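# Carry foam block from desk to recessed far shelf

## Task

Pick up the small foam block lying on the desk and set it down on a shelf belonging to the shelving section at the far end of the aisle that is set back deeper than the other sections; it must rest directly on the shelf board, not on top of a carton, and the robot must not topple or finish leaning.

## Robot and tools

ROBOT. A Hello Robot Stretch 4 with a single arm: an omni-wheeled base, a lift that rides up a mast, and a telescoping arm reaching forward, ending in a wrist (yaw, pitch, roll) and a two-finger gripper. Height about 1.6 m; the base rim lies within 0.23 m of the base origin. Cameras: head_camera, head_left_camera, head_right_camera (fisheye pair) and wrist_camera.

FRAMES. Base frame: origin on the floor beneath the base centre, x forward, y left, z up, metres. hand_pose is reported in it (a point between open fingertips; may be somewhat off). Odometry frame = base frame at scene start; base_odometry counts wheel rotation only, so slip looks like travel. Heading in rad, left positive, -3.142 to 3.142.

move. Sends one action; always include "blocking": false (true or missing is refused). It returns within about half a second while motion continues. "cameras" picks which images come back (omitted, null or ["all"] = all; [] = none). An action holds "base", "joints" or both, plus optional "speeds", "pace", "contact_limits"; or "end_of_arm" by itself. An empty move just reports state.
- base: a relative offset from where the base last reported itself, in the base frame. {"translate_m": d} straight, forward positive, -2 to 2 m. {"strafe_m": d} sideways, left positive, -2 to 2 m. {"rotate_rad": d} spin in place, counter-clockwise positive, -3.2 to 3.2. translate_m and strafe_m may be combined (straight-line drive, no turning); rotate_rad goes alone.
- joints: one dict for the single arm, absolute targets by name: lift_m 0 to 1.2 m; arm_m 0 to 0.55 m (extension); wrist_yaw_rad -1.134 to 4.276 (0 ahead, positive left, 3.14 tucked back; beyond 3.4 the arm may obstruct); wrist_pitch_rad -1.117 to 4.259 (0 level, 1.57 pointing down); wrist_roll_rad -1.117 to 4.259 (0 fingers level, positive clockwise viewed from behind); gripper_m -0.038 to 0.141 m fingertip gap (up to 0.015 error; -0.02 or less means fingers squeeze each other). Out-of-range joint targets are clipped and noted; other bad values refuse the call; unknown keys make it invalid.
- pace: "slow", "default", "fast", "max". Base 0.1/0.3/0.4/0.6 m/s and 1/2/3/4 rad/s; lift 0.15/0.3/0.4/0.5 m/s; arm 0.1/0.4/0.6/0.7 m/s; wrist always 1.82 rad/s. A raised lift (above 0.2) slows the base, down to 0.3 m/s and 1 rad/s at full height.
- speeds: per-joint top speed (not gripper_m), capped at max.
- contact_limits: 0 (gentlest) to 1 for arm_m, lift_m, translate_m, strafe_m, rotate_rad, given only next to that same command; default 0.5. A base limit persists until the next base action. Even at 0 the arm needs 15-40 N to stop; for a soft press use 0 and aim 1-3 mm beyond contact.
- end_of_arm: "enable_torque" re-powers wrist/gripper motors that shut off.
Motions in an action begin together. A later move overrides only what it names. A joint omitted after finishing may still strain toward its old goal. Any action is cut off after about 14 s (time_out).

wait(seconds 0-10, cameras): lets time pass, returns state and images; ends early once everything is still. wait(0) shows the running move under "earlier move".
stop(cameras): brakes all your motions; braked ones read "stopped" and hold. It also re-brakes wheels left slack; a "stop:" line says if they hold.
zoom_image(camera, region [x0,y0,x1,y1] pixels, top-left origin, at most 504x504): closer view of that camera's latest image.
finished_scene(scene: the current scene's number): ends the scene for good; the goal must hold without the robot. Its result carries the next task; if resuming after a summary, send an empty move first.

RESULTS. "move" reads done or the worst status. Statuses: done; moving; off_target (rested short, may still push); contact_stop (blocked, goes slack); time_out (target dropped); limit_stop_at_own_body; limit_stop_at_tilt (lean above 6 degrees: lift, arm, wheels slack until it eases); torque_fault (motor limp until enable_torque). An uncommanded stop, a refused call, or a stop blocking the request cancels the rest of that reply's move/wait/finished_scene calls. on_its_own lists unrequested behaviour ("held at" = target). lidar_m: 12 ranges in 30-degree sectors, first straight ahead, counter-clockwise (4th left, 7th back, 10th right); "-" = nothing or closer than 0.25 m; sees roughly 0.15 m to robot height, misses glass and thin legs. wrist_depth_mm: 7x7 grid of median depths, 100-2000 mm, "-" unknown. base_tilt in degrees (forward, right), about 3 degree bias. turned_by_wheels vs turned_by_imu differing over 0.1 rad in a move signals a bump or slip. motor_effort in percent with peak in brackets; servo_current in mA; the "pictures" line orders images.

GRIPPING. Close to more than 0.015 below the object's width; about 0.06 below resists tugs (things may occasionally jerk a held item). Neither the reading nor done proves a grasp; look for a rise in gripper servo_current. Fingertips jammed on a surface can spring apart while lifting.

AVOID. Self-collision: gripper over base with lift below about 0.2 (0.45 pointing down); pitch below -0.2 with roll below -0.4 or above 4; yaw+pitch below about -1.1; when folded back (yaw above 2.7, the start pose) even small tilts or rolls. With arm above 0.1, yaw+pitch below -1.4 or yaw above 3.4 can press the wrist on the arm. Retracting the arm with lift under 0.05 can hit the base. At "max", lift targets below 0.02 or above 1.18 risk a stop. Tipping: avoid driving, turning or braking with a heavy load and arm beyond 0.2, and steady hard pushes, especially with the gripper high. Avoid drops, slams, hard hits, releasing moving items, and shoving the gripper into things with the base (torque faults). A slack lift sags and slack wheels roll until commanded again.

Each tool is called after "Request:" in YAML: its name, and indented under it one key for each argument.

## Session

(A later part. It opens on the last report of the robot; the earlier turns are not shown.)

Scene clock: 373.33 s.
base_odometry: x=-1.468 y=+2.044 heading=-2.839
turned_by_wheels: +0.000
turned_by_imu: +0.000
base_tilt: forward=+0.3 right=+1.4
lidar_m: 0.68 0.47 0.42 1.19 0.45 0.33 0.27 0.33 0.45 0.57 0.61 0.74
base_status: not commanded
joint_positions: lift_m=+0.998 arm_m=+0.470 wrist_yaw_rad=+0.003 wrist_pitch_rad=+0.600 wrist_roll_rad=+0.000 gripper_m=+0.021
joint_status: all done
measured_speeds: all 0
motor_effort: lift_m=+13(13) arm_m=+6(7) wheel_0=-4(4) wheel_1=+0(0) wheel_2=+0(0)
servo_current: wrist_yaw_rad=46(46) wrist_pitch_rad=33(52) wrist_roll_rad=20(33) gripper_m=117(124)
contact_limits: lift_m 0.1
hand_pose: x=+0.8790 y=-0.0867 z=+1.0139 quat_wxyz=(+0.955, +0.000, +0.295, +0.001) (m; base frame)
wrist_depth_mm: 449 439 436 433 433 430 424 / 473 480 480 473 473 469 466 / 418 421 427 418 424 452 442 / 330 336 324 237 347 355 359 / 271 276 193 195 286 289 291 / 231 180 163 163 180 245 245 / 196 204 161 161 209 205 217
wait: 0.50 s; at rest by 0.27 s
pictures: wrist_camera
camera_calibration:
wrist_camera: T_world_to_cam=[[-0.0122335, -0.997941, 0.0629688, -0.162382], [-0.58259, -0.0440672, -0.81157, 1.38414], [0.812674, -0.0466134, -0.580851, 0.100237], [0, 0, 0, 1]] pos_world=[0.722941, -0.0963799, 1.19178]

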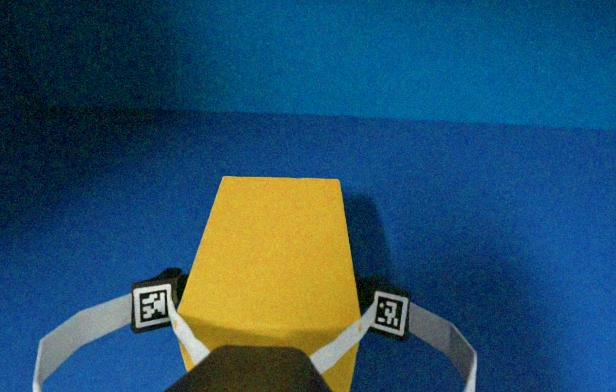

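Request:
move:
  joints: {"gripper_m": 0.13}
  blocking: false
  cameras: []

Request:
wait:
  seconds: 2.2
  cameras: ["wrist_camera"]

Scene clock: 382.00 s.
move: moving
base_odometry: x=-1.468 y=+2.044 heading=-2.839
turned_by_wheels: +0.000
turned_by_imu: -0.001
base_tilt: forward=+0.2 right=+1.4
lidar_m: 0.69 0.43 0.43 1.21 0.45 0.33 0.30 0.34 0.42 0.56 0.60 0.74
base_status: not commanded
joint_positions: lift_m=+0.998 arm_m=+0.470 wrist_yaw_rad=+0.003 wrist_pitch_rad=+0.600 wrist_roll_rad=+0.000 gripper_m=+0.041
joint_status: gripper_m moving
measured_speeds: all 0
motor_effort: lift_m=+13(13) arm_m=+6(7) wheel_0=-4(4) wheel_1=+0(0) wheel_2=+0(0)
servo_current: wrist_yaw_rad=39(39) wrist_pitch_rad=33(52) wrist_roll_rad=33(33) gripper_m=72(98)
contact_limits: lift_m 0.1
hand_pose: x=+0.8790 y=-0.0867 z=+1.0139 quat_wxyz=(+0.955, +0.000, +0.295, +0.001) (m; base frame)
wrist_depth_mm: 445 436 439 433 433 433 430 / 473 477 477 477 473 469 466 / 424 427 418 424 449 439 449 / 334 338 327 241 353 355 362 / 274 278 202 198 290 293 296 / 234 186 164 167 185 246 247 / 198 206 167 167 211 206 220
pictures: none
No camera images: "cameras" was empty.

Scene clock: 383.47 s.
earlier move: done
base_odometry: x=-1.468 y=+2.044 heading=-2.839
turned_by_wheels: +0.000
turned_by_imu: +0.000
base_tilt: forward=+0.3 right=+1.5
lidar_m: 0.69 0.45 0.39 1.22 0.46 0.30 0.31 0.34 0.45 0.56 0.61 0.73
base_status: not commanded
joint_positions: lift_m=+0.998 arm_m=+0.470 wrist_yaw_rad=+0.003 wrist_pitch_rad=+0.599 wrist_roll_rad=+0.000 gripper_m=+0.130
joint_status: all done
measured_speeds: all 0
motor_effort: lift_m=+13(13) arm_m=+6(7) wheel_0=-4(4) wheel_1=+0(0) wheel_2=+0(0)
servo_current: wrist_yaw_rad=46(46) wrist_pitch_rad=52(52) wrist_roll_rad=33(33) gripper_m=46(111)
contact_limits: lift_m 0.1
hand_pose: x=+0.8791 y=-0.0868 z=+1.0141 quat_wxyz=(+0.955, +0.000, +0.295, +0.001) (m; base frame)
wrist_depth_mm: 442 439 442 436 433 430 424 / 473 480 473 477 473 466 466 / 410 415 415 427 418 445 459 / 327 329 307 235 345 351 357 / 267 274 198 193 285 286 289 / 229 205 181 181 200 242 243 / 204 201 204 202 208 210 216
wait: 1.47 of 2.2 s (the move ended)
pictures: wrist_camera
camera_calibration:
wrist_camera: T_world_to_cam=[[-0.0126244, -0.997936, 0.0629559, -0.162115], [-0.581925, -0.043868, -0.812059, 1.38427], [0.813145, -0.0468874, -0.58017, 0.099111], [0, 0, 0, 1]] pos_world=[0.722904, -0.0964078, 1.19182]

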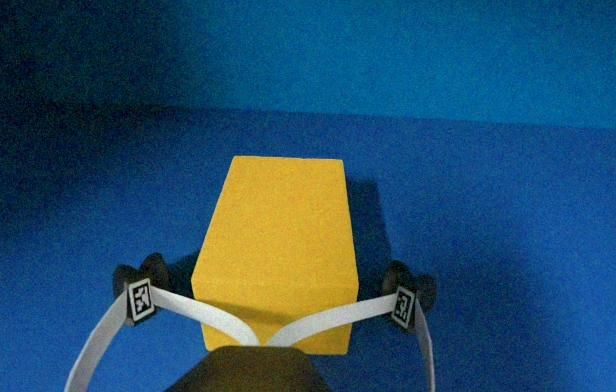

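Request:
move:
  joints: {"lift_m": 1.02, "arm_m": 0.2}
  speeds: {"arm_m": 0.25, "lift_m": 0.05}
  blocking: false
  cameras: []

Request:
wait:
  seconds: 1.8
  cameras: ["wrist_camera", "head_camera"]

Scene clock: 389.97 s.
move: moving
base_odometry: x=-1.468 y=+2.044 heading=-2.839
turned_by_wheels: +0.000
turned_by_imu: -0.001
base_tilt: forward=+0.4 right=+1.5
lidar_m: 0.71 0.46 0.41 1.19 0.43 0.34 0.30 0.35 0.45 0.58 0.60 0.74
base_status: not commanded
joint_positions: lift_m=+1.018 arm_m=+0.418 wrist_yaw_rad=+0.003 wrist_pitch_rad=+0.599 wrist_roll_rad=+0.000 gripper_m=+0.130
joint_status: lift_m moving; arm_m moving
measured_speeds: translate_m=+0.000 strafe_m=+0.000 rotate_rad=+0.000 lift_m=+0.034 arm_m=-0.198 wrist_yaw_rad=+0.000 wrist_pitch_rad=+0.000 wrist_roll_rad=+0.000
motor_effort: lift_m=+24(26) arm_m=-5(9) wheel_0=-4(4) wheel_1=+0(0) wheel_2=+0(0)
servo_current: wrist_yaw_rad=39(39) wrist_pitch_rad=46(46) wrist_roll_rad=26(33) gripper_m=39(52)
hand_pose: x=+0.8270 y=-0.0868 z=+1.0338 quat_wxyz=(+0.955, +0.000, +0.295, +0.001) (m; base frame)
wrist_depth_mm: 484 480 480 473 473 469 469 / 496 525 525 517 517 512 508 / 424 430 430 317 449 462 530 / 353 357 345 265 375 384 387 / 293 298 235 227 307 310 314 / 248 238 242 247 202 264 265 / 218 220 228 133 228 228 236
pictures: none
No camera images: "cameras" was empty.

Scene clock: 391.47 s.
earlier move: done
base_odometry: x=-1.468 y=+2.044 heading=-2.839
turned_by_wheels: +0.000
turned_by_imu: +0.000
base_tilt: forward=+0.4 right=+1.5
lidar_m: 0.68 0.47 0.42 1.20 0.44 0.31 0.30 0.34 0.44 0.57 0.60 0.74
base_status: not commanded
joint_positions: lift_m=+1.020 arm_m=+0.200 wrist_yaw_rad=+0.003 wrist_pitch_rad=+0.599 wrist_roll_rad=+0.000 gripper_m=+0.130
joint_status: all done
measured_speeds: all 0
motor_effort: lift_m=+24(26) arm_m=-6(10) wheel_0=-4(4) wheel_1=+0(0) wheel_2=+0(0)
servo_current: wrist_yaw_rad=33(52) wrist_pitch_rad=52(52) wrist_roll_rad=26(33) gripper_m=46(59)
hand_pose: x=+0.6095 y=-0.0868 z=+1.0351 quat_wxyz=(+0.955, +0.000, +0.295, +0.001) (m; base frame)
wrist_depth_mm: 484 691 691 691 683 691 683 / 492 - 732 469 - 732 707 / 430 436 436 430 455 - - / 373 373 370 377 379 387 392 / 500 - - - 373 891 - / 504 193 177 - 202 798 - / 530 699 723 - 723 723 -
wait: 1.50 of 1.8 s (the move ended)
pictures: head_camera, wrist_camera
camera_calibration:
wrist_camera: T_world_to_cam=[[-0.0125941, -0.997936, 0.0629631, -0.166866], [-0.582308, -0.0438693, -0.811784, 1.24436], [0.812871, -0.0468876, -0.580554, 0.331092], [0, 0, 0, 1]] pos_world=[0.453367, -0.0964077, 1.21288]

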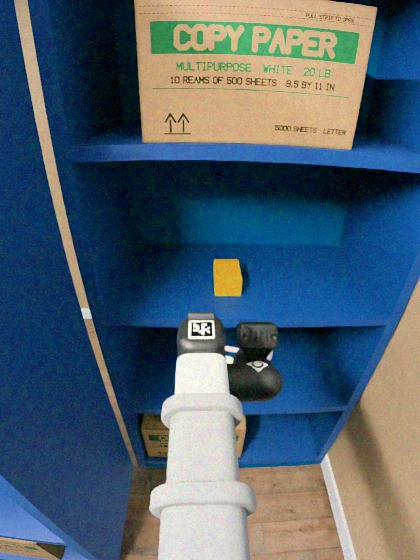

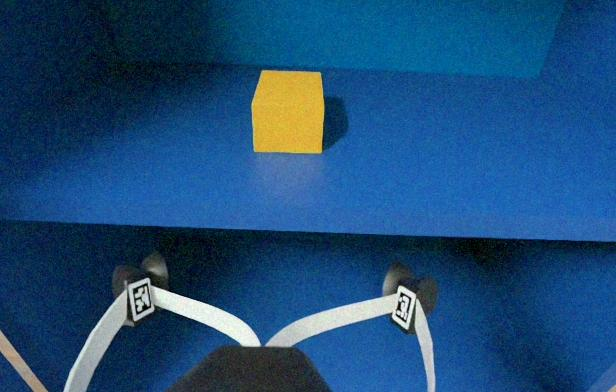

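Request:
finished_scene:
  scene: 1

The scene is finished: the task was done.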